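# Push cart through door, load paper, park, shut door

## Task

Get the utility cart through the self-closing door into the other room and leave it in the yellow bay, all four wheels fully inside the tape and none touching it. The case of copy paper has to sit in the cart's top tray without any part overhanging its edges. The door must be closed when you finish. You may use one robot or both, but any robot that tips over or ends up leaning fails the task.

## Robot and tools

ROBOTS. r1 and r2 are identical Hello Robot Stretch 4 units, each with one arm. Each has an omni-wheel base, a lift that rides up a mast, an arm that telescopes forward, a wrist (yaw, pitch, roll) and a two-finger gripper. Height is about 1.6 m, and the base edge lies within 0.23 m of the base origin.

FRAMES. Everything is in metres and radians. Base frame: origin on the floor under the base centre, x ahead, y to the left, z up. hand_pose is given in this frame and marks a point between the open fingertips; the printed value may be a little wrong. Odometry frame: where the base frame was when the scene began. base_odometry comes only from wheel turns, so slipping shows up as travel. Heading is positive to the left, -3.142 to 3.142. Each robot uses its own frames, so only images, lidar_m and wrist_depth_mm reveal where the robots are relative to each other.

move. Arguments: r1, r2, cameras, blocking. blocking must always be false, otherwise the call is refused. The call returns in about 0.5 s while motion continues. A robot you omit gets nothing new; a new move overrides only the targets it names. Inside r1 or r2 you may give:
- base: offsets from where the base last reported itself (or from where it is now, if it was still moving). translate_m is straight travel, forward positive, -2 to 2. strafe_m is sideways travel, left positive, -2 to 2. rotate_rad turns in place, counter-clockwise positive, -3.2 to 3.2. translate_m and strafe_m may be combined into one straight diagonal; rotate_rad must be given alone.
- joints: absolute targets by name. lift_m 0 to 1.2. arm_m 0 to 0.55 (extension). wrist_yaw_rad -1.134 to 4.276: 0 points ahead, positive turns left, 3.14 is folded back, and past 3.4 it may hit the arm. wrist_pitch_rad -1.117 to 4.259: 0 is level, 1.57 points down. wrist_roll_rad -1.117 to 4.259: 0 puts the fingers level, positive rolls clockwise as seen from behind. gripper_m -0.038 to 0.141 is the fingertip gap, which can be off by up to 0.015. A target outside a joint's range gets clipped and the result reports it. Any other bad value is refused, and an unknown key makes the call invalid.
- pace: "slow", "default", "fast" or "max". Base speeds are 0.1/0.3/0.4/0.6 m/s and 1/2/3/4 rad/s. Lift speeds are 0.15/0.3/0.4/0.5 m/s, arm speeds 0.1/0.4/0.6/0.7 m/s, and the wrist runs at 1.82 rad/s at any pace. When the lift is above 0.2, the base slows, down to 0.3 m/s and 1 rad/s at full height.
- speeds: a top speed for an individual joint (not gripper_m), no faster than its max pace.
- contact_limits: 0 to 1 for arm_m, lift_m, translate_m, strafe_m or rotate_rad, default 0.5, each given next to its own command. A base limit stays in force until the next action that includes base. Even at 0 the arm needs a firm 15 to 40 N to stop; for a gentle press, use 0 and aim 1 to 3 mm beyond contact.
- end_of_arm: "enable_torque", sent alone, turns limp wrist or gripper motors back on.
A single action lasts at most about 14 to 15 s. cameras: a list of camera names or ["all"]. A move with no action returns the full state, every image and the scene number.

wait: seconds (0 to 10) plus optional cameras. It returns early once any robot that was moving comes to rest; wait(0) shows "earlier move". stop: brakes every running motion and returns when all robots are still; a "stop:" line says whether slack wheels are holding again. zoom_image: camera and region [x0, y0, x1, y1] in pixels, each side at most 504, taken from the newest image. finished_scene: scene is the current scene's number. Calling it is final, and the goal must stay met with the robots left alone.

RESULTS. The "move" line gives "done" or the worst status per robot. Robots listed under "as last shown" were not commanded and repeat earlier values. "pictures" gives the image order; frames may lag the state slightly. Statuses:
- off_target: came to rest short of the target and may still be pushing.
- contact_stop: held back and now slack.
- time_out: the target is dropped.
- limit_stop_at_own_body: hit itself.
- limit_stop_at_tilt: lean above 6 degrees; everything goes slack until it eases.
- torque_fault: a wrist or gripper motor is limp until enable_torque.
Any refusal or uncommanded stop cancels the later move, wait and finished_scene calls in the same reply. on_its_own reports held, slack or off joints. lidar_m gives 12 distances in 30-degree sectors counter-clockwise from straight ahead (4th left, 7th behind, 10th right); "-" means nothing seen or closer than 0.25 m. wrist_depth_mm is a 7x7 grid in mm, 100 to 2000. turned_by_wheels versus turned_by_imu differing by more than about 0.1 rad means a slip or a bump. base_tilt is in degrees, with forward and right positive. motor_effort is percent with the peak in brackets, and servo_current is in mA.

GRIPPING. Close to more than 0.015 below the object's width; about 0.06 below resists pulling. Use -0.02 or less to wrap fully behind a handle or bar. A grip only shows as a rise in servo_current, never in gripper_m.

AVOID. Robots must not press on each other, either base against base or one gripper closing on the other's fingers; bases that already touch push hard after only millimetres. Commanded travel differs between the robots by up to 3 cm per metre, so a load carried jointly can tip them. Don't turn, drive or brake with over 1 kg held at arm_m above 0.2. Keep lift contact limits at 0.3 or more for 2 kg and 0.15 or more for 1 kg. Watch for self-collision: gripper over the base with a low lift, an up-tilted wrist combined with roll, or yaw plus pitch below about -1.1. No slamming, hard hits or drops.

Each tool is called after "Emit:" in YAML: its name, and indented under it one key for each argument.

## Session

Emit:
move:

Scene clock: 0.00 s.
r1.base_odometry: x=+0.000 y=+0.000 heading=+0.000
r1.turned_by_wheels: +0.000
r1.turned_by_imu: +0.000
r1.base_tilt: forward=-1.6 right=+1.3
r1.lidar_m: 1.92 2.25 3.81 1.93 0.97 0.84 0.83 0.93 0.77 0.76 0.93 1.59
r1.base_status: not commanded
r1.joint_positions: lift_m=+0.127 arm_m=+0.000 wrist_yaw_rad=+3.089 wrist_pitch_rad=+0.002 wrist_roll_rad=+0.000 gripper_m=+0.056
r1.joint_status: not commanded
r1.measured_speeds: all 0
r1.motor_effort: lift_m=+20 arm_m=-4 wheel_0=+0 wheel_1=+1 wheel_2=+1
r1.servo_current: wrist_yaw_rad=39 wrist_pitch_rad=46 wrist_roll_rad=65 gripper_m=39
r1.hand_pose: x=-0.1125 y=+0.1024 z=+0.3046 quat_wxyz=(+0.026, -0.001, +0.000, +1.000) (m; r1's base frame)
r1.wrist_depth_mm: 137 138 - - - - - / 113 139 - - - - - / 117 140 224 - - - - / 137 161 - - - - - / - - - - - - - / - - 191 - 187 - - / 842 759 750 788 788 732 768
r2.base_odometry: x=+0.000 y=+0.000 heading=+0.000
r2.turned_by_wheels: +0.000
r2.turned_by_imu: +0.000
r2.base_tilt: forward=-0.6 right=+0.1
r2.lidar_m: 2.02 1.45 1.40 1.49 2.01 2.22 2.34 3.17 1.60 3.62 2.59 2.46
r2.base_status: not commanded
r2.joint_positions: lift_m=+0.295 arm_m=+0.000 wrist_yaw_rad=+3.133 wrist_pitch_rad=+0.002 wrist_roll_rad=+0.000 gripper_m=+0.056
r2.joint_status: not commanded
r2.measured_speeds: all 0
r2.motor_effort: lift_m=+18 arm_m=-4 wheel_0=+0 wheel_1=-1 wheel_2=+0
r2.servo_current: wrist_yaw_rad=46 wrist_pitch_rad=39 wrist_roll_rad=46 gripper_m=59
r2.hand_pose: x=-0.1167 y=+0.0898 z=+0.4727 quat_wxyz=(+0.004, -0.001, +0.000, +1.000) (m; r2's base frame)
r2.wrist_depth_mm: - 140 - - - - - / - 126 150 - - - - / - 130 185 - - - - / 144 143 272 - - - - / 229 - - - - - - / 226 1576 196 1576 190 1618 1464 / 226 1060 1138 - - 1025 1060
pictures: r1_head_camera, r1_head_left_camera, r1_head_right_camera, r1_wrist_camera, r2_head_camera, r2_head_left_camera, r2_head_right_camera, r2_wrist_camera
Images, in order (width x height): r1_head_camera 420x560, r1_head_left_camera 420x672, r1_head_right_camera 420x672, r1_wrist_camera 616x392, r2_head_camera 420x560, r2_head_left_camera 420x672, r2_head_right_camera 420x672, r2_wrist_camera 616x392.

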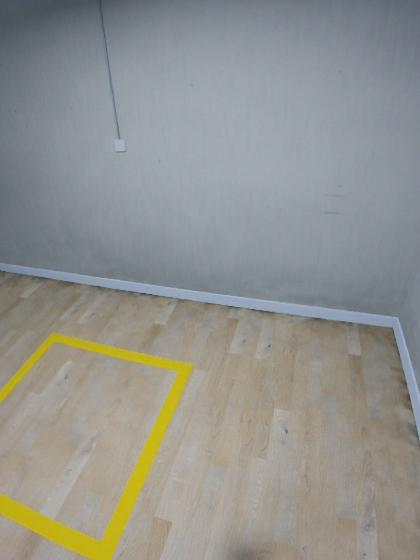

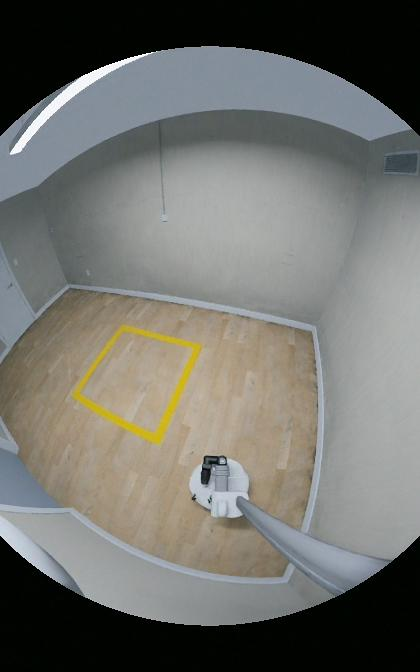

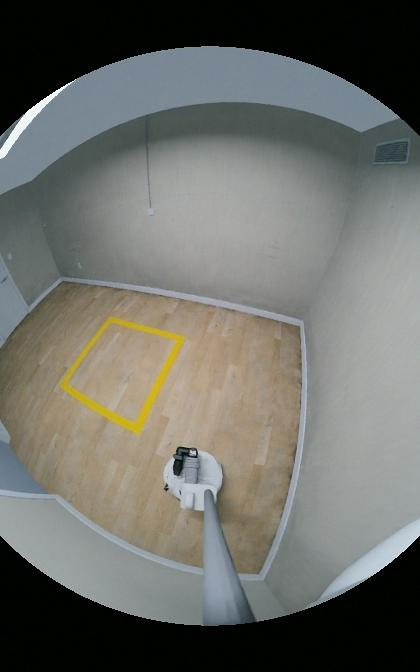

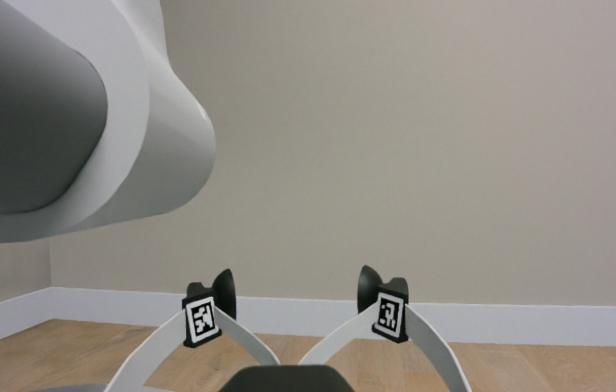

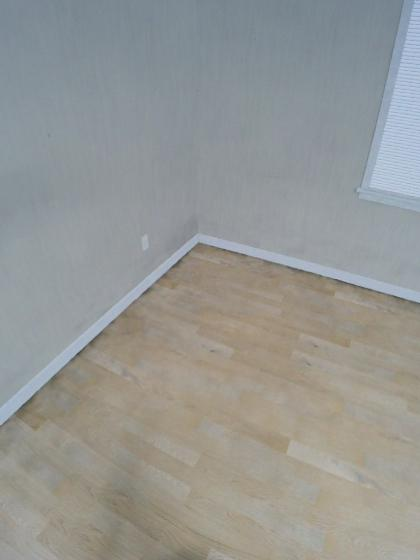

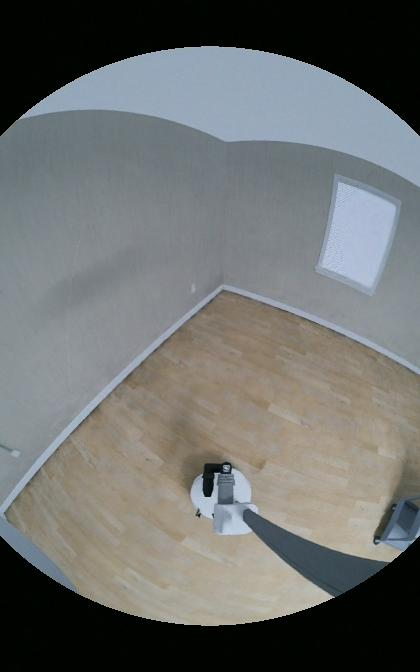

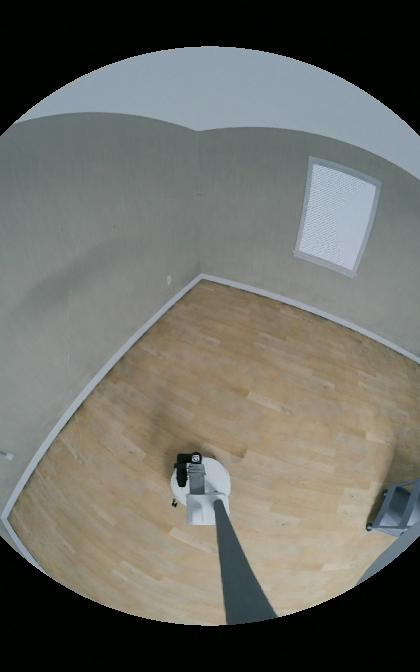

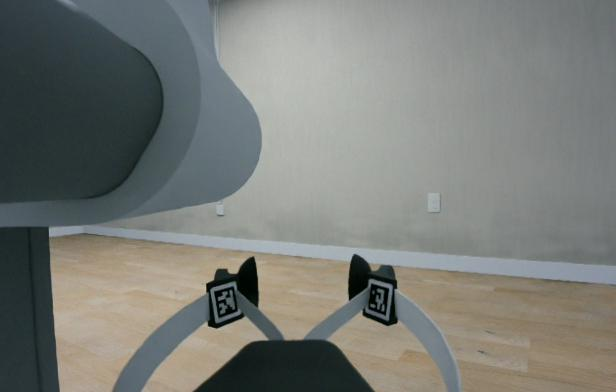

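Emit:
move:
  r1: {"base":{"rotate_rad":1.2}}
  r2: {"base":{"rotate_rad":-1.5}}
  blocking: false

Emit:
wait:
  seconds: 3

Emit:
wait:
  seconds: 0.5
  cameras: ["all"]

Scene clock: 3.67 s.
move: r1 moving; r2 moving
r1.base_odometry: x=+0.000 y=+0.000 heading=+0.252
r1.turned_by_wheels: +0.252
r1.turned_by_imu: +0.252
r1.base_tilt: forward=-1.6 right=+1.2
r1.lidar_m: 1.98 2.71 3.66 1.25 0.89 0.80 0.87 0.80 0.77 0.82 1.11 1.92
r1.base_status: rotate_rad moving
r1.joint_positions: lift_m=+0.127 arm_m=+0.000 wrist_yaw_rad=+3.089 wrist_pitch_rad=+0.002 wrist_roll_rad=+0.000 gripper_m=+0.056
r1.joint_status: not commanded
r1.measured_speeds: translate_m=-0.001 strafe_m=-0.001 rotate_rad=+0.980 lift_m=+0.000 arm_m=+0.000 wrist_yaw_rad=+0.000 wrist_pitch_rad=+0.000 wrist_roll_rad=+0.000
r1.motor_effort: lift_m=+20(20) arm_m=-4(4) wheel_0=-8(9) wheel_1=-6(9) wheel_2=-7(7)
r1.servo_current: wrist_yaw_rad=59(59) wrist_pitch_rad=39(46) wrist_roll_rad=46(59) gripper_m=39(39)
r1.hand_pose: x=-0.1125 y=+0.1024 z=+0.3046 quat_wxyz=(+0.026, -0.001, +0.000, +1.000) (m; r1's base frame)
r1.wrist_depth_mm: 136 138 - - - - - / 113 139 - - - - - / 114 140 226 - - - - / 137 160 - - - - - / - - - - - - - / - 1060 190 - 187 - - / 778 750 750 798 750 699 732
r2.base_odometry: x=+0.000 y=+0.000 heading=-0.252
r2.turned_by_wheels: -0.252
r2.turned_by_imu: -0.244
r2.base_tilt: forward=-0.7 right=+0.1
r2.lidar_m: 2.52 1.62 1.40 1.40 1.67 2.23 2.24 2.64 1.59 1.63 2.93 2.49
r2.base_status: rotate_rad moving
r2.joint_positions: lift_m=+0.295 arm_m=+0.000 wrist_yaw_rad=+3.133 wrist_pitch_rad=+0.002 wrist_roll_rad=+0.000 gripper_m=+0.056
r2.joint_status: not commanded
r2.measured_speeds: translate_m=+0.000 strafe_m=+0.000 rotate_rad=-0.974 lift_m=+0.000 arm_m=+0.000 wrist_yaw_rad=+0.000 wrist_pitch_rad=+0.000 wrist_roll_rad=+0.000
r2.motor_effort: lift_m=+18(18) arm_m=-4(4) wheel_0=+8(9) wheel_1=+8(10) wheel_2=+9(11)
r2.servo_current: wrist_yaw_rad=33(52) wrist_pitch_rad=39(46) wrist_roll_rad=52(52) gripper_m=39(59)
r2.hand_pose: x=-0.1167 y=+0.0898 z=+0.4727 quat_wxyz=(+0.004, -0.001, +0.000, +1.000) (m; r2's base frame)
r2.wrist_depth_mm: - 141 - - - - - / - 127 150 - - - - / - 130 184 - - - - / 144 143 272 - - - - / 229 - - - - - - / 227 1576 196 1576 190 1661 1464 / 226 1060 1138 - - 1060 1060
pictures: none

Scene clock: 5.00 s.
earlier move: r1 done; r2 moving
r1.base_odometry: x=+0.000 y=+0.000 heading=+1.200
r1.turned_by_wheels: +0.948
r1.turned_by_imu: +0.953
r1.base_tilt: forward=-1.6 right=+1.3
r1.lidar_m: 3.90 1.54 0.93 0.82 0.85 0.82 0.77 0.75 1.00 1.89 1.97 2.45
r1.base_status: done
r1.joint_positions: lift_m=+0.127 arm_m=+0.000 wrist_yaw_rad=+3.089 wrist_pitch_rad=+0.002 wrist_roll_rad=+0.000 gripper_m=+0.056
r1.joint_status: not commanded
r1.measured_speeds: all 0
r1.motor_effort: lift_m=+20(20) arm_m=-4(4) wheel_0=-2(10) wheel_1=-2(9) wheel_2=+0(8)
r1.servo_current: wrist_yaw_rad=65(65) wrist_pitch_rad=39(52) wrist_roll_rad=59(65) gripper_m=39(46)
r1.hand_pose: x=-0.1125 y=+0.1024 z=+0.3046 quat_wxyz=(+0.026, -0.001, +0.000, +1.000) (m; r1's base frame)
r1.wrist_depth_mm: 136 139 - - - - - / 113 139 - - - - - / 117 139 229 - - - - / 137 162 - - - - - / - - - - - - - / - - 191 - 188 - - / 788 163 750 798 778 778 778
r2.base_odometry: x=+0.000 y=+0.000 heading=-1.499
r2.turned_by_wheels: -1.248
r2.turned_by_imu: -1.215
r2.base_tilt: forward=-0.7 right=+0.1
r2.lidar_m: 3.33 2.51 2.48 1.87 1.46 1.39 1.52 2.19 2.22 2.42 3.48 1.60
r2.base_status: rotate_rad moving
r2.joint_positions: lift_m=+0.295 arm_m=+0.000 wrist_yaw_rad=+3.133 wrist_pitch_rad=+0.002 wrist_roll_rad=+0.000 gripper_m=+0.056
r2.joint_status: not commanded
r2.measured_speeds: all 0
r2.motor_effort: lift_m=+18(18) arm_m=-4(4) wheel_0=+0(11) wheel_1=+2(11) wheel_2=+2(11)
r2.servo_current: wrist_yaw_rad=46(59) wrist_pitch_rad=33(46) wrist_roll_rad=46(52) gripper_m=46(59)
r2.hand_pose: x=-0.1167 y=+0.0898 z=+0.4727 quat_wxyz=(+0.004, -0.001, +0.000, +1.000) (m; r2's base frame)
r2.wrist_depth_mm: - 140 - - - - - / - 126 141 - - - - / - 129 184 - - - - / 144 144 265 - - - - / 230 - - - - - - / 227 1576 195 1336 190 - - / 226 1042 1138 - - 1025 1060
wait: 1.33 of 3 s (r1 has come to rest)
pictures: none

Scene clock: 5.20 s.
earlier move: r2 done
r1.base_odometry: x=+0.000 y=+0.000 heading=+1.200
r1.turned_by_wheels: +0.000
r1.turned_by_imu: +0.000
r1.base_tilt: forward=-1.6 right=+1.3
r1.lidar_m: 3.91 1.53 0.90 0.84 0.85 0.85 0.76 0.78 0.99 1.92 1.92 2.44
r1.base_status: done
r1.joint_positions: lift_m=+0.127 arm_m=+0.000 wrist_yaw_rad=+3.089 wrist_pitch_rad=+0.002 wrist_roll_rad=+0.000 gripper_m=+0.056
r1.joint_status: not commanded
r1.measured_speeds: all 0
r1.motor_effort: lift_m=+20(20) arm_m=-4(4) wheel_0=-2(10) wheel_1=-1(9) wheel_2=+0(8)
r1.servo_current: wrist_yaw_rad=33(65) wrist_pitch_rad=33(52) wrist_roll_rad=52(65) gripper_m=39(46)
r1.hand_pose: x=-0.1125 y=+0.1024 z=+0.3046 quat_wxyz=(+0.026, -0.001, +0.000, +1.000) (m; r1's base frame)
r1.wrist_depth_mm: 136 139 - - - - - / 113 139 - - - - - / 117 140 229 - - - - / 137 161 - - - - - / - - - - - - - / - - 190 - 187 - - / 778 163 759 788 788 788 778
r2.base_odometry: x=+0.000 y=+0.000 heading=-1.499
r2.turned_by_wheels: +0.000
r2.turned_by_imu: +0.000
r2.base_tilt: forward=-0.6 right=+0.1
r2.lidar_m: 3.34 2.53 2.50 1.87 1.44 1.40 1.52 2.20 2.23 2.38 3.46 1.60
r2.base_status: done
r2.joint_positions: lift_m=+0.295 arm_m=+0.000 wrist_yaw_rad=+3.133 wrist_pitch_rad=+0.002 wrist_roll_rad=+0.000 gripper_m=+0.056
r2.joint_status: not commanded
r2.measured_speeds: all 0
r2.motor_effort: lift_m=+18(18) arm_m=-4(4) wheel_0=+3(11) wheel_1=+1(11) wheel_2=+2(11)
r2.servo_current: wrist_yaw_rad=39(59) wrist_pitch_rad=39(46) wrist_roll_rad=52(52) gripper_m=39(59)
r2.hand_pose: x=-0.1167 y=+0.0898 z=+0.4727 quat_wxyz=(+0.004, -0.001, +0.000, +1.000) (m; r2's base frame)
r2.wrist_depth_mm: - 140 - - - - - / - 126 142 - - - - / - 130 185 - - - - / 144 143 265 - - - - / 229 - - - - - - / 228 1537 196 1336 190 - - / 226 1060 1138 - - 1042 1078
wait: 0.20 of 0.5 s (r2 has come to rest)
pictures: r1_head_camera, r1_head_left_camera, r1_head_right_camera, r1_wrist_camera, r2_head_camera, r2_head_left_camera, r2_head_right_camera, r2_wrist_camera
Images, in order (width x height): r1_head_camera 420x560, r1_head_left_camera 420x672, r1_head_right_camera 420x672, r1_wrist_camera 616x392, r2_head_camera 420x560, r2_head_left_camera 420x672, r2_head_right_camera 420x672, r2_wrist_camera 616x392.

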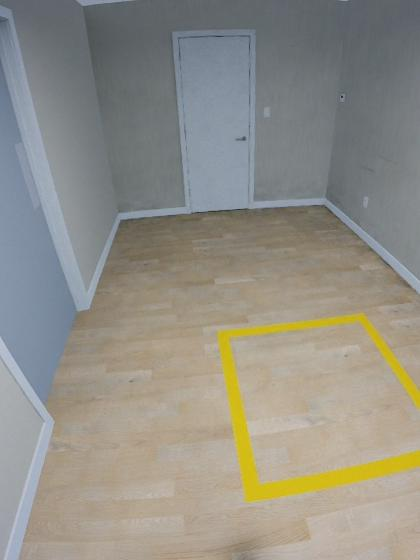

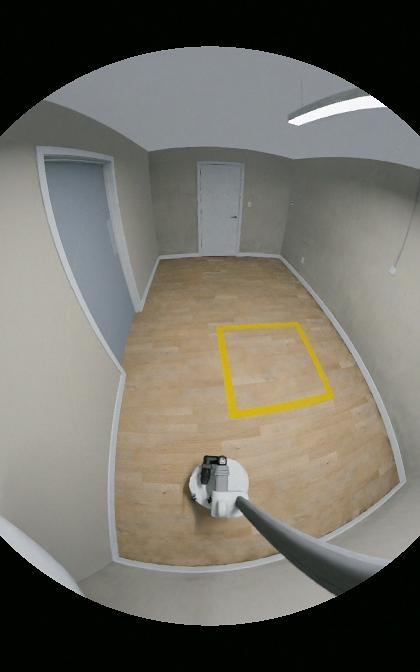

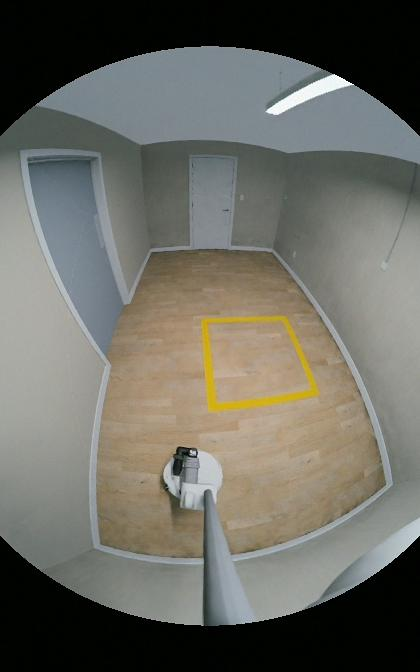

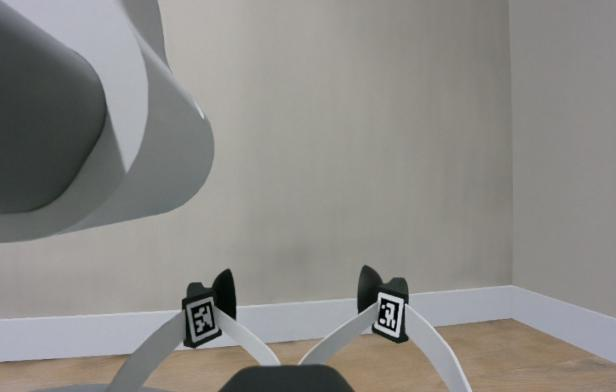

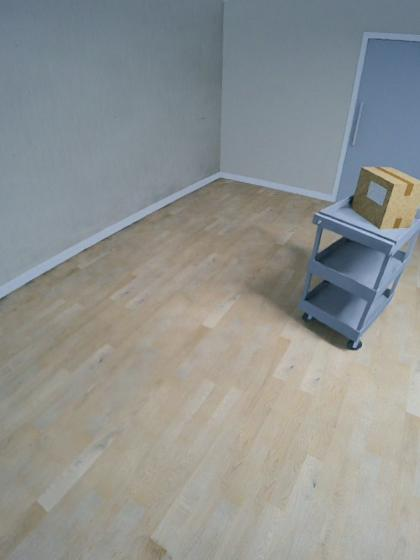

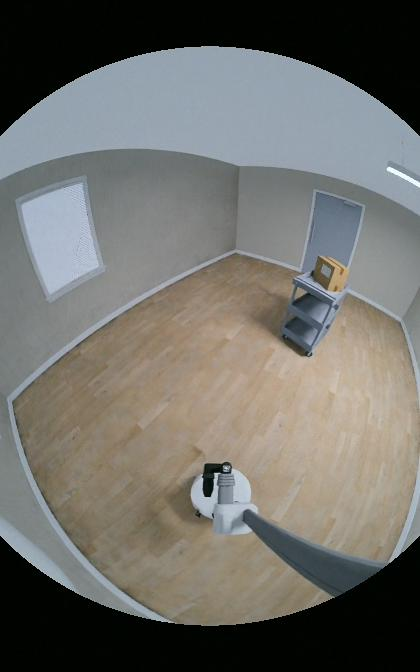

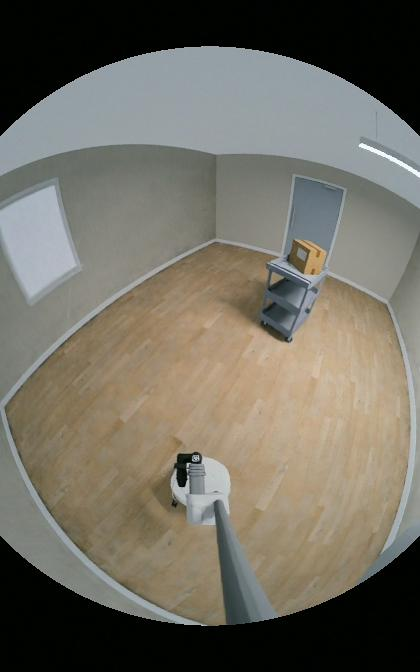

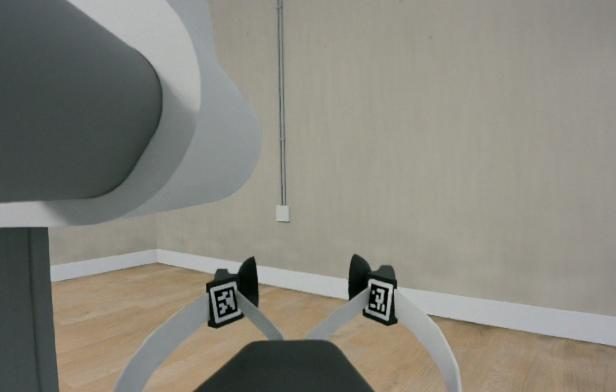

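Emit:
zoom_image:
  camera: "r2_head_camera"
  region: [200, 20, 420, 370]

Emit:
zoom_image:
  camera: "r1_head_left_camera"
  region: [20, 120, 340, 430]

Emit:
zoom_image:
  camera: "r2_head_right_camera"
  region: [200, 150, 400, 370]

Scaled by 1.440 from the camera's 420x560 image, which has a finer 1200x1600 frame.

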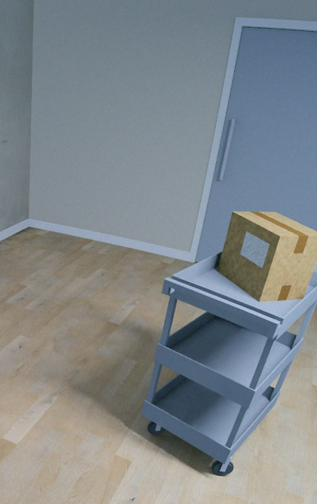

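Scaled by 1.575 from the camera's 420x672 image, which has a finer 600x960 frame.

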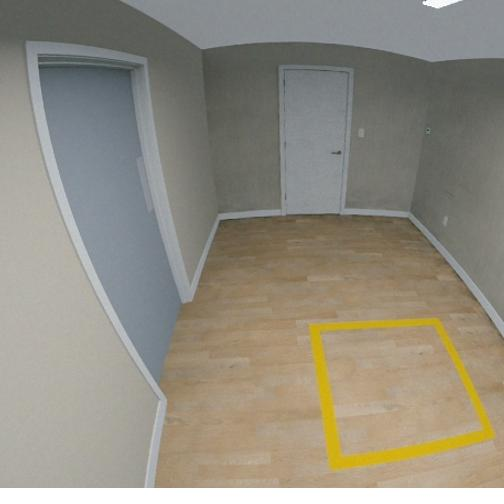

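Scaled by 2.291 from the camera's 420x672 image, which has a finer 600x960 frame.

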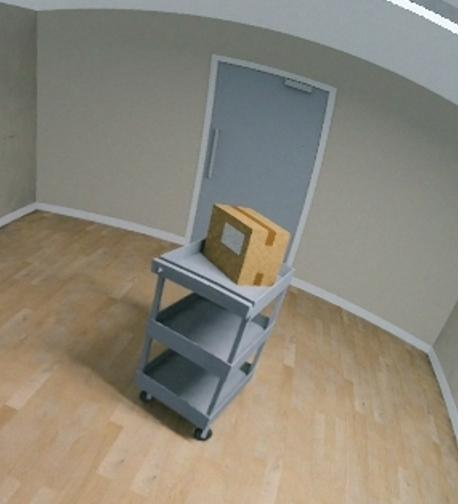

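Emit:
move:
  r2: {"base":{"rotate_rad":-0.38},"joints":{"lift_m":0.6}}
  r1: {"base":{"rotate_rad":0.8},"joints":{"lift_m":0.6}}
  blocking: false

Emit:
wait:
  seconds: 2.5

Emit:
wait:
  seconds: 2
  cameras: ["r1_head_camera","r2_head_camera","r2_head_left_camera","r2_head_right_camera","r1_head_left_camera"]

Scene clock: 31.87 s.
move: r1 moving; r2 moving
r1.base_odometry: x=+0.000 y=+0.000 heading=+1.452
r1.turned_by_wheels: +0.252
r1.turned_by_imu: +0.253
r1.base_tilt: forward=-1.6 right=+1.3
r1.lidar_m: 2.28 1.10 0.84 0.83 0.91 0.80 0.76 0.87 1.31 1.94 2.08 3.15
r1.base_status: rotate_rad moving
r1.joint_positions: lift_m=+0.164 arm_m=+0.000 wrist_yaw_rad=+3.089 wrist_pitch_rad=+0.002 wrist_roll_rad=+0.000 gripper_m=+0.056
r1.joint_status: lift_m moving
r1.measured_speeds: translate_m=-0.001 strafe_m=-0.001 rotate_rad=+0.981 lift_m=+0.146 arm_m=+0.000 wrist_yaw_rad=+0.000 wrist_pitch_rad=+0.000 wrist_roll_rad=+0.000
r1.motor_effort: lift_m=+27(27) arm_m=-4(4) wheel_0=-6(9) wheel_1=-6(9) wheel_2=-6(7)
r1.servo_current: wrist_yaw_rad=52(52) wrist_pitch_rad=46(46) wrist_roll_rad=46(65) gripper_m=46(46)
r1.hand_pose: x=-0.1125 y=+0.1024 z=+0.3421 quat_wxyz=(+0.026, -0.001, +0.000, +1.000) (m; r1's base frame)
r1.wrist_depth_mm: 136 138 - - - - - / 113 139 - - - - - / 117 139 229 - - - - / 137 162 - - - - - / - - - - - - - / - - 190 - 188 - - / 854 164 778 143 798 788 842
r2.base_odometry: x=+0.000 y=+0.000 heading=-1.744
r2.turned_by_wheels: -0.244
r2.turned_by_imu: -0.237
r2.base_tilt: forward=-0.7 right=+0.0
r2.lidar_m: 1.70 2.81 2.49 2.45 1.56 1.38 1.43 1.74 2.22 2.25 2.79 1.61
r2.base_status: rotate_rad moving
r2.joint_positions: lift_m=+0.333 arm_m=+0.000 wrist_yaw_rad=+3.133 wrist_pitch_rad=+0.002 wrist_roll_rad=+0.000 gripper_m=+0.056
r2.joint_status: lift_m moving
r2.measured_speeds: translate_m=-0.001 strafe_m=+0.001 rotate_rad=-0.785 lift_m=+0.146 arm_m=+0.000 wrist_yaw_rad=+0.000 wrist_pitch_rad=+0.000 wrist_roll_rad=+0.000
r2.motor_effort: lift_m=+24(24) arm_m=-4(4) wheel_0=+3(10) wheel_1=+5(9) wheel_2=+6(11)
r2.servo_current: wrist_yaw_rad=46(59) wrist_pitch_rad=46(46) wrist_roll_rad=46(59) gripper_m=52(52)
r2.hand_pose: x=-0.1167 y=+0.0898 z=+0.5103 quat_wxyz=(+0.004, -0.001, +0.000, +1.000) (m; r2's base frame)
r2.wrist_depth_mm: - 141 - - - - - / - 126 141 - - - - / - 130 184 - - - - / 144 144 207 - - - - / 230 - - - - - - / 227 1661 195 171 191 - - / 226 1138 1182 - - 1098 1060
pictures: none

Scene clock: 33.67 s.
earlier move: r1 moving; r2 done
r1.base_odometry: x=+0.000 y=+0.000 heading=+1.999
r1.turned_by_wheels: +0.547
r1.turned_by_imu: +0.550
r1.base_tilt: forward=-1.6 right=+1.3
r1.lidar_m: 1.07 0.85 0.84 0.92 0.78 0.78 0.86 1.34 1.94 2.13 3.27 2.24
r1.base_status: done
r1.joint_positions: lift_m=+0.588 arm_m=+0.000 wrist_yaw_rad=+3.089 wrist_pitch_rad=+0.002 wrist_roll_rad=+0.000 gripper_m=+0.056
r1.joint_status: lift_m moving
r1.measured_speeds: translate_m=+0.000 strafe_m=+0.000 rotate_rad=+0.000 lift_m=+0.087 arm_m=+0.000 wrist_yaw_rad=+0.000 wrist_pitch_rad=+0.000 wrist_roll_rad=+0.000
r1.motor_effort: lift_m=+24(29) arm_m=-4(4) wheel_0=-3(10) wheel_1=-2(10) wheel_2=-1(8)
r1.servo_current: wrist_yaw_rad=46(72) wrist_pitch_rad=39(52) wrist_roll_rad=59(65) gripper_m=39(52)
r1.hand_pose: x=-0.1125 y=+0.1024 z=+0.7659 quat_wxyz=(+0.026, -0.001, +0.000, +1.000) (m; r1's base frame)
r1.wrist_depth_mm: 136 138 - - - - - / 113 139 - - - - - / 117 139 229 - - - - / 137 161 - - - - - / - - - - - - - / - - 190 - 188 - - / 1708 141 - 137 - - -
r2.base_odometry: x=+0.000 y=+0.000 heading=-1.879
r2.turned_by_wheels: -0.135
r2.turned_by_imu: -0.131
r2.base_tilt: forward=-0.7 right=+0.1
r2.lidar_m: 1.61 2.97 2.49 2.48 1.68 1.41 1.41 1.62 2.23 2.22 2.56 1.61
r2.base_status: done
r2.joint_positions: lift_m=+0.600 arm_m=+0.000 wrist_yaw_rad=+3.133 wrist_pitch_rad=+0.002 wrist_roll_rad=+0.000 gripper_m=+0.056
r2.joint_status: all done
r2.measured_speeds: all 0
r2.motor_effort: lift_m=+21(26) arm_m=-4(4) wheel_0=+3(10) wheel_1=+2(9) wheel_2=+4(11)
r2.servo_current: wrist_yaw_rad=46(65) wrist_pitch_rad=46(46) wrist_roll_rad=59(59) gripper_m=46(52)
r2.hand_pose: x=-0.1167 y=+0.0898 z=+0.7775 quat_wxyz=(+0.004, -0.001, +0.000, +1.000) (m; r2's base frame)
r2.wrist_depth_mm: - 141 - - - - - / - 126 142 - - - - / - 129 185 - - - - / 144 143 216 - - - - / 219 - - - - - - / 220 - 189 - 188 - - / 226 1618 - - - - -
wait: 1.80 of 2.5 s (r2 has come to rest)
pictures: none

Scene clock: 34.23 s.
earlier move: r1 done
r1.base_odometry: x=+0.000 y=+0.000 heading=+1.999
r1.turned_by_wheels: +0.000
r1.turned_by_imu: +0.000
r1.base_tilt: forward=-1.6 right=+1.3
r1.lidar_m: 1.09 0.86 0.83 0.93 0.78 0.78 0.85 1.31 1.93 2.13 3.27 2.25
r1.base_status: done
r1.joint_positions: lift_m=+0.599 arm_m=+0.000 wrist_yaw_rad=+3.089 wrist_pitch_rad=+0.002 wrist_roll_rad=+0.000 gripper_m=+0.056
r1.joint_status: all done
r1.measured_speeds: all 0
r1.motor_effort: lift_m=+25(29) arm_m=-4(4) wheel_0=-3(10) wheel_1=-2(10) wheel_2=-1(8)
r1.servo_current: wrist_yaw_rad=39(72) wrist_pitch_rad=39(52) wrist_roll_rad=39(65) gripper_m=39(52)
r1.hand_pose: x=-0.1125 y=+0.1024 z=+0.7771 quat_wxyz=(+0.026, -0.001, +0.000, +1.000) (m; r1's base frame)
r1.wrist_depth_mm: 136 138 - - - - - / 113 139 - - - - - / 117 140 227 - - - - / 137 161 - - - - - / - - - - - - - / - - 190 - 187 - - / - 140 - 137 - - -
r2.base_odometry: x=+0.000 y=+0.000 heading=-1.879
r2.turned_by_wheels: +0.000
r2.turned_by_imu: +0.000
r2.base_tilt: forward=-0.6 right=+0.0
r2.lidar_m: 1.62 2.99 2.48 2.46 1.70 1.40 1.42 1.61 2.22 2.21 2.53 1.64
r2.base_status: done
r2.joint_positions: lift_m=+0.600 arm_m=+0.000 wrist_yaw_rad=+3.133 wrist_pitch_rad=+0.002 wrist_roll_rad=+0.000 gripper_m=+0.056
r2.joint_status: all done
r2.measured_speeds: all 0
r2.motor_effort: lift_m=+21(26) arm_m=-4(4) wheel_0=+3(10) wheel_1=+2(9) wheel_2=+4(11)
r2.servo_current: wrist_yaw_rad=46(65) wrist_pitch_rad=39(46) wrist_roll_rad=52(59) gripper_m=46(52)
r2.hand_pose: x=-0.1167 y=+0.0898 z=+0.7775 quat_wxyz=(+0.004, -0.001, +0.000, +1.000) (m; r2's base frame)
r2.wrist_depth_mm: - 141 - - - - - / - 126 142 - - - - / - 129 185 - - - - / 144 143 218 - - - - / 220 - - - - - - / 219 - 190 - 188 - - / 225 1537 - - - - -
wait: 0.57 of 2 s (r1 has come to rest)
pictures: r1_head_camera, r1_head_left_camera, r2_head_camera, r2_head_left_camera, r2_head_right_camera
Images, in order (width x height): r1_head_camera 420x560, r1_head_left_camera 420x672, r2_head_camera 420x560, r2_head_left_camera 420x672, r2_head_right_camera 420x672.

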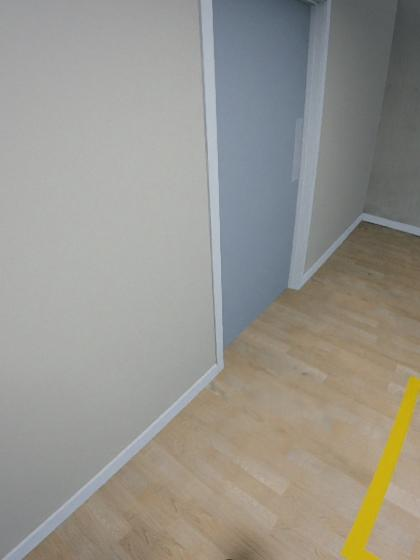

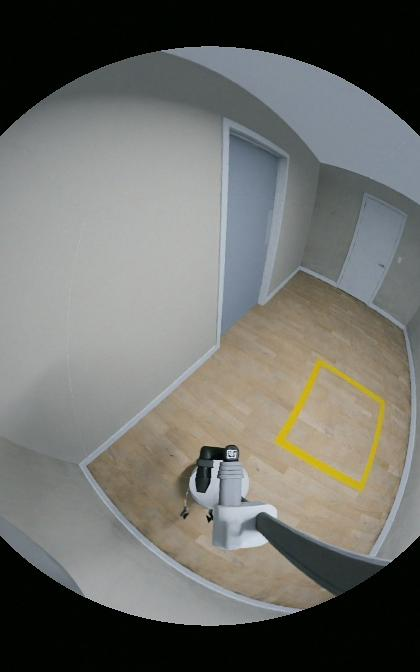

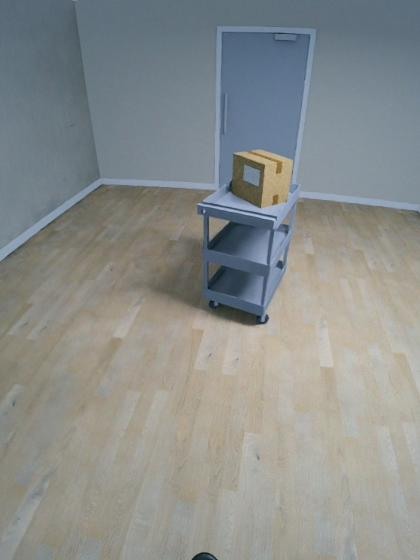

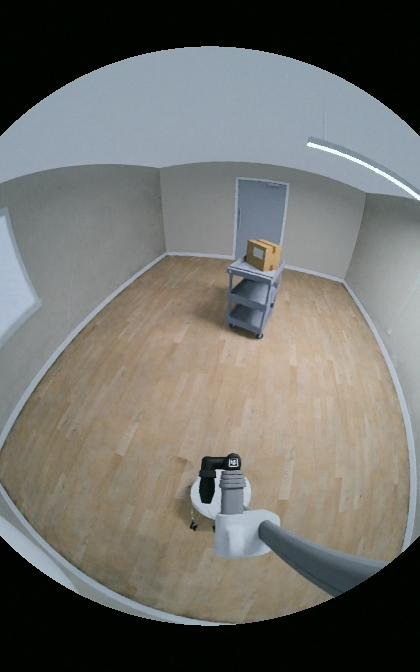

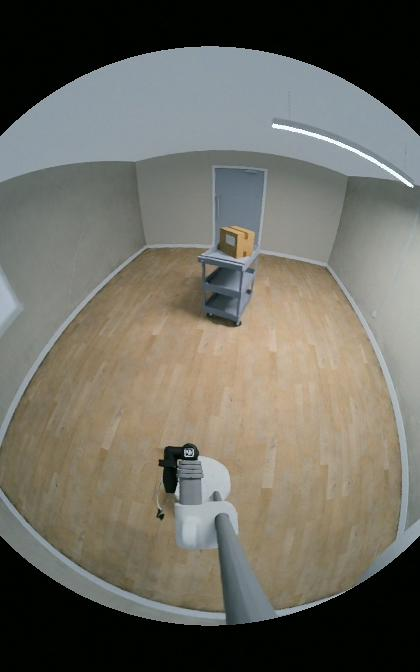

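Emit:
move:
  r2: {"base":{"translate_m":0.75}}
  blocking: false

Emit:
wait:
  seconds: 5

Emit:
wait:
  seconds: 0.2
  cameras: ["r2_head_camera","r2_head_left_camera","r2_head_right_camera"]

Emit:
zoom_image:
  camera: "r2_head_camera"
  region: [150, 100, 420, 500]

Emit:
zoom_image:
  camera: "r2_head_left_camera"
  region: [160, 200, 360, 420]

Emit:
zoom_image:
  camera: "r2_head_right_camera"
  region: [130, 200, 330, 420]

Scene clock: 40.67 s.
move: r2 moving
r1: as last shown
r1.base_tilt: forward=-1.6 right=+1.2
r1.lidar_m: 1.09 0.83 0.83 0.89 0.78 0.76 0.88 1.33 1.94 2.12 3.30 2.26
r1.motor_effort: lift_m=+25(25) arm_m=-4(4) wheel_0=-3(3) wheel_1=-2(2) wheel_2=-1(1)
r1.servo_current: wrist_yaw_rad=52(65) wrist_pitch_rad=46(52) wrist_roll_rad=33(65) gripper_m=46(46)
r1.wrist_depth_mm: 136 138 - - - - - / 113 139 - - - - - / 117 140 228 - - - - / 137 161 - - - - - / - - - - - - - / - - 190 - 187 - - / - 140 - 136 - - -
r2.base_odometry: x=-0.009 y=-0.030 heading=-1.879
r2.turned_by_wheels: +0.000
r2.turned_by_imu: +0.001
r2.base_tilt: forward=-0.6 right=+0.1
r2.lidar_m: 1.57 3.02 2.49 2.49 1.72 1.45 1.43 1.63 2.23 2.24 2.57 1.63
r2.base_status: translate_m moving
r2.joint_positions: lift_m=+0.600 arm_m=+0.000 wrist_yaw_rad=+3.133 wrist_pitch_rad=+0.002 wrist_roll_rad=+0.000 gripper_m=+0.056
r2.joint_status: not commanded
r2.measured_speeds: translate_m=+0.121 strafe_m=+0.001 rotate_rad=+0.000 lift_m=+0.000 arm_m=+0.000 wrist_yaw_rad=+0.000 wrist_pitch_rad=+0.000 wrist_roll_rad=+0.000
r2.motor_effort: lift_m=+21(21) arm_m=-4(4) wheel_0=+5(8) wheel_1=+6(9) wheel_2=-12(12)
r2.servo_current: wrist_yaw_rad=46(52) wrist_pitch_rad=39(46) wrist_roll_rad=52(65) gripper_m=52(52)
r2.hand_pose: x=-0.1167 y=+0.0898 z=+0.7775 quat_wxyz=(+0.004, -0.001, +0.000, +1.000) (m; r2's base frame)
r2.wrist_depth_mm: - 140 - - - - - / - 126 141 - - - - / - 130 183 - - - - / 144 143 216 - - - - / 219 - - - - - - / 220 - 189 - 188 - - / 225 1618 - - - - -
pictures: none

Scene clock: 44.17 s.
earlier move: r2 done
r1.base_odometry: x=+0.000 y=+0.000 heading=+1.999
r1.turned_by_wheels: +0.000
r1.turned_by_imu: +0.000
r1.base_tilt: forward=-1.6 right=+1.3
r1.lidar_m: 1.07 0.84 0.82 0.92 0.78 0.77 0.83 1.33 1.93 2.12 3.27 2.26
r1.base_status: not commanded
r1.joint_positions: lift_m=+0.599 arm_m=+0.000 wrist_yaw_rad=+3.089 wrist_pitch_rad=+0.002 wrist_roll_rad=+0.000 gripper_m=+0.056
r1.joint_status: not commanded
r1.measured_speeds: all 0
r1.motor_effort: lift_m=+25(25) arm_m=-4(4) wheel_0=-3(3) wheel_1=-2(2) wheel_2=-1(1)
r1.servo_current: wrist_yaw_rad=39(72) wrist_pitch_rad=39(52) wrist_roll_rad=52(78) gripper_m=33(52)
r1.hand_pose: x=-0.1125 y=+0.1024 z=+0.7771 quat_wxyz=(+0.026, -0.001, +0.000, +1.000) (m; r1's base frame)
r1.wrist_depth_mm: 137 138 - - - - - / 113 139 - - - - - / 117 139 228 - - - - / 137 161 - - - - - / - - - - - - - / - - 190 - 188 - - / - 141 - 137 - - -
r2.base_odometry: x=-0.227 y=-0.715 heading=-1.879
r2.turned_by_wheels: +0.000
r2.turned_by_imu: +0.001
r2.base_tilt: forward=-0.7 right=+0.0
r2.lidar_m: 0.94 2.79 2.33 2.32 2.53 2.15 2.12 2.50 2.39 2.39 2.74 0.90
r2.base_status: done
r2.joint_positions: lift_m=+0.600 arm_m=+0.000 wrist_yaw_rad=+3.133 wrist_pitch_rad=+0.002 wrist_roll_rad=+0.000 gripper_m=+0.056
r2.joint_status: not commanded
r2.measured_speeds: all 0
r2.motor_effort: lift_m=+21(21) arm_m=-3(4) wheel_0=+2(12) wheel_1=+4(9) wheel_2=-4(15)
r2.servo_current: wrist_yaw_rad=46(59) wrist_pitch_rad=33(46) wrist_roll_rad=39(65) gripper_m=46(59)
r2.hand_pose: x=-0.1167 y=+0.0898 z=+0.7775 quat_wxyz=(+0.004, -0.001, +0.000, +1.000) (m; r2's base frame)
r2.wrist_depth_mm: - 141 - - - - - / - 126 151 - - - - / - 130 184 - - - - / 144 144 272 - - - - / 229 - - - - - - / 228 - 196 - 192 - - / 226 1708 1808 - - 1708 1661
wait: 3.50 of 5 s (r2 has come to rest)
pictures: none

Scene clock: 44.37 s.
r1.base_odometry: x=+0.000 y=+0.000 heading=+1.999
r1.turned_by_wheels: +0.000
r1.turned_by_imu: +0.000
r1.base_tilt: forward=-1.6 right=+1.3
r1.lidar_m: 1.05 0.84 0.83 0.94 0.79 0.78 0.87 1.36 1.94 2.14 3.30 2.27
r1.base_status: not commanded
r1.joint_positions: lift_m=+0.599 arm_m=+0.000 wrist_yaw_rad=+3.089 wrist_pitch_rad=+0.002 wrist_roll_rad=+0.000 gripper_m=+0.056
r1.joint_status: not commanded
r1.measured_speeds: all 0
r1.motor_effort: lift_m=+25(25) arm_m=-4(4) wheel_0=-3(3) wheel_1=-1(2) wheel_2=-1(1)
r1.servo_current: wrist_yaw_rad=26(72) wrist_pitch_rad=46(52) wrist_roll_rad=52(78) gripper_m=39(52)
r1.hand_pose: x=-0.1125 y=+0.1024 z=+0.7771 quat_wxyz=(+0.026, -0.001, +0.000, +1.000) (m; r1's base frame)
r1.wrist_depth_mm: 136 138 - - - - - / 113 139 - - - - - / 117 140 227 - - - - / 137 161 - - - - - / - - - - - - - / - - 190 - 187 - - / - 140 - 137 - - -
r2.base_odometry: x=-0.227 y=-0.715 heading=-1.879
r2.turned_by_wheels: +0.000
r2.turned_by_imu: +0.000
r2.base_tilt: forward=-0.6 right=+0.0
r2.lidar_m: 0.97 2.80 2.35 2.31 2.55 2.13 2.14 2.45 2.41 2.38 2.72 0.90
r2.base_status: done
r2.joint_positions: lift_m=+0.600 arm_m=+0.000 wrist_yaw_rad=+3.133 wrist_pitch_rad=+0.002 wrist_roll_rad=+0.000 gripper_m=+0.056
r2.joint_status: not commanded
r2.measured_speeds: all 0
r2.motor_effort: lift_m=+21(21) arm_m=-4(4) wheel_0=+2(12) wheel_1=+4(9) wheel_2=-3(15)
r2.servo_current: wrist_yaw_rad=46(59) wrist_pitch_rad=33(46) wrist_roll_rad=59(65) gripper_m=52(59)
r2.hand_pose: x=-0.1167 y=+0.0898 z=+0.7775 quat_wxyz=(+0.004, -0.001, +0.000, +1.000) (m; r2's base frame)
r2.wrist_depth_mm: - 141 - - - - - / - 126 150 - - - - / - 129 185 - - - - / 144 144 272 - - - - / 229 - - - - - - / 227 - 196 - 192 - - / 225 1708 1808 - - 1661 1661
wait: 0.20 s; no rest
pictures: r2_head_camera, r2_head_left_camera, r2_head_right_camera
Images, in order (width x height): r2_head_camera 420x560, r2_head_left_camera 420x672, r2_head_right_camera 420x672.

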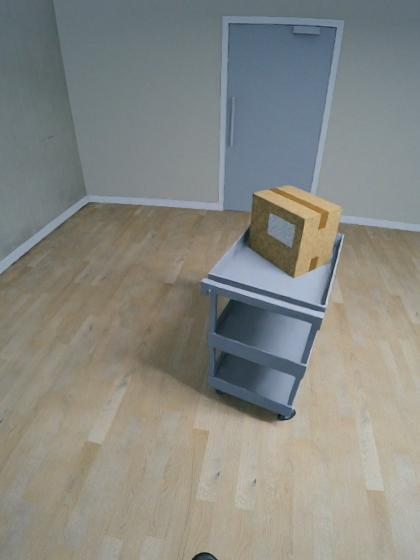

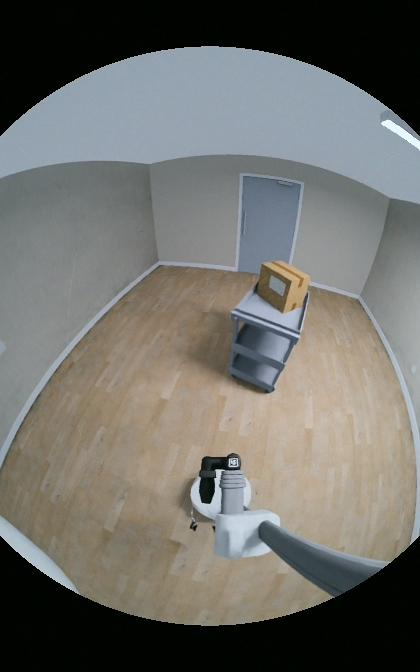

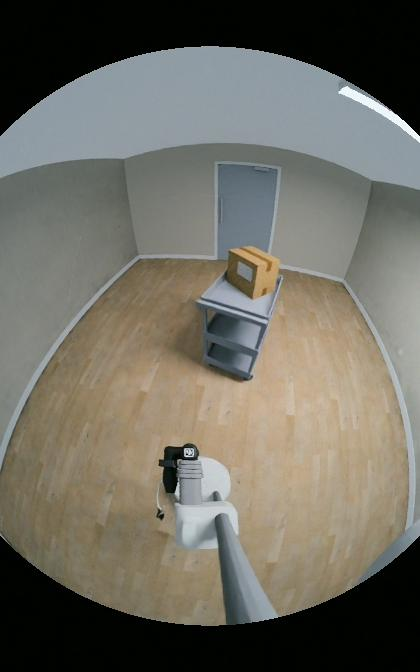

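Scaled by 1.260 from the camera's 420x560 image, which has a finer 1200x1600 frame.

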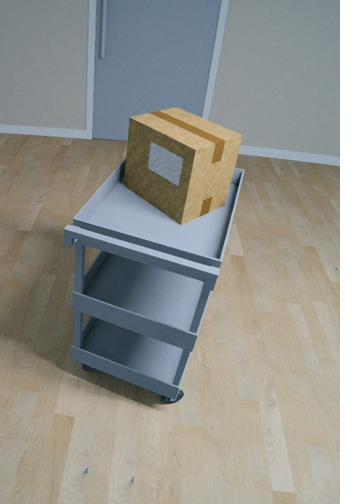

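Scaled by 2.291 from the camera's 420x672 image, which has a finer 600x960 frame.

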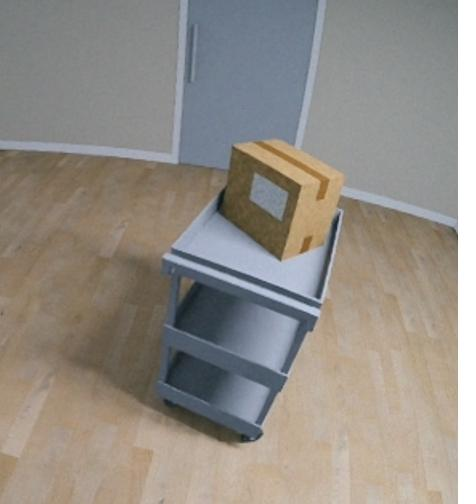

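Scaled by 2.291 from the camera's 420x672 image, which has a finer 600x960 frame.

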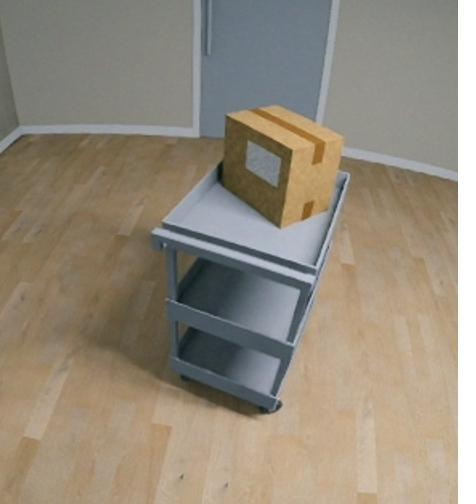

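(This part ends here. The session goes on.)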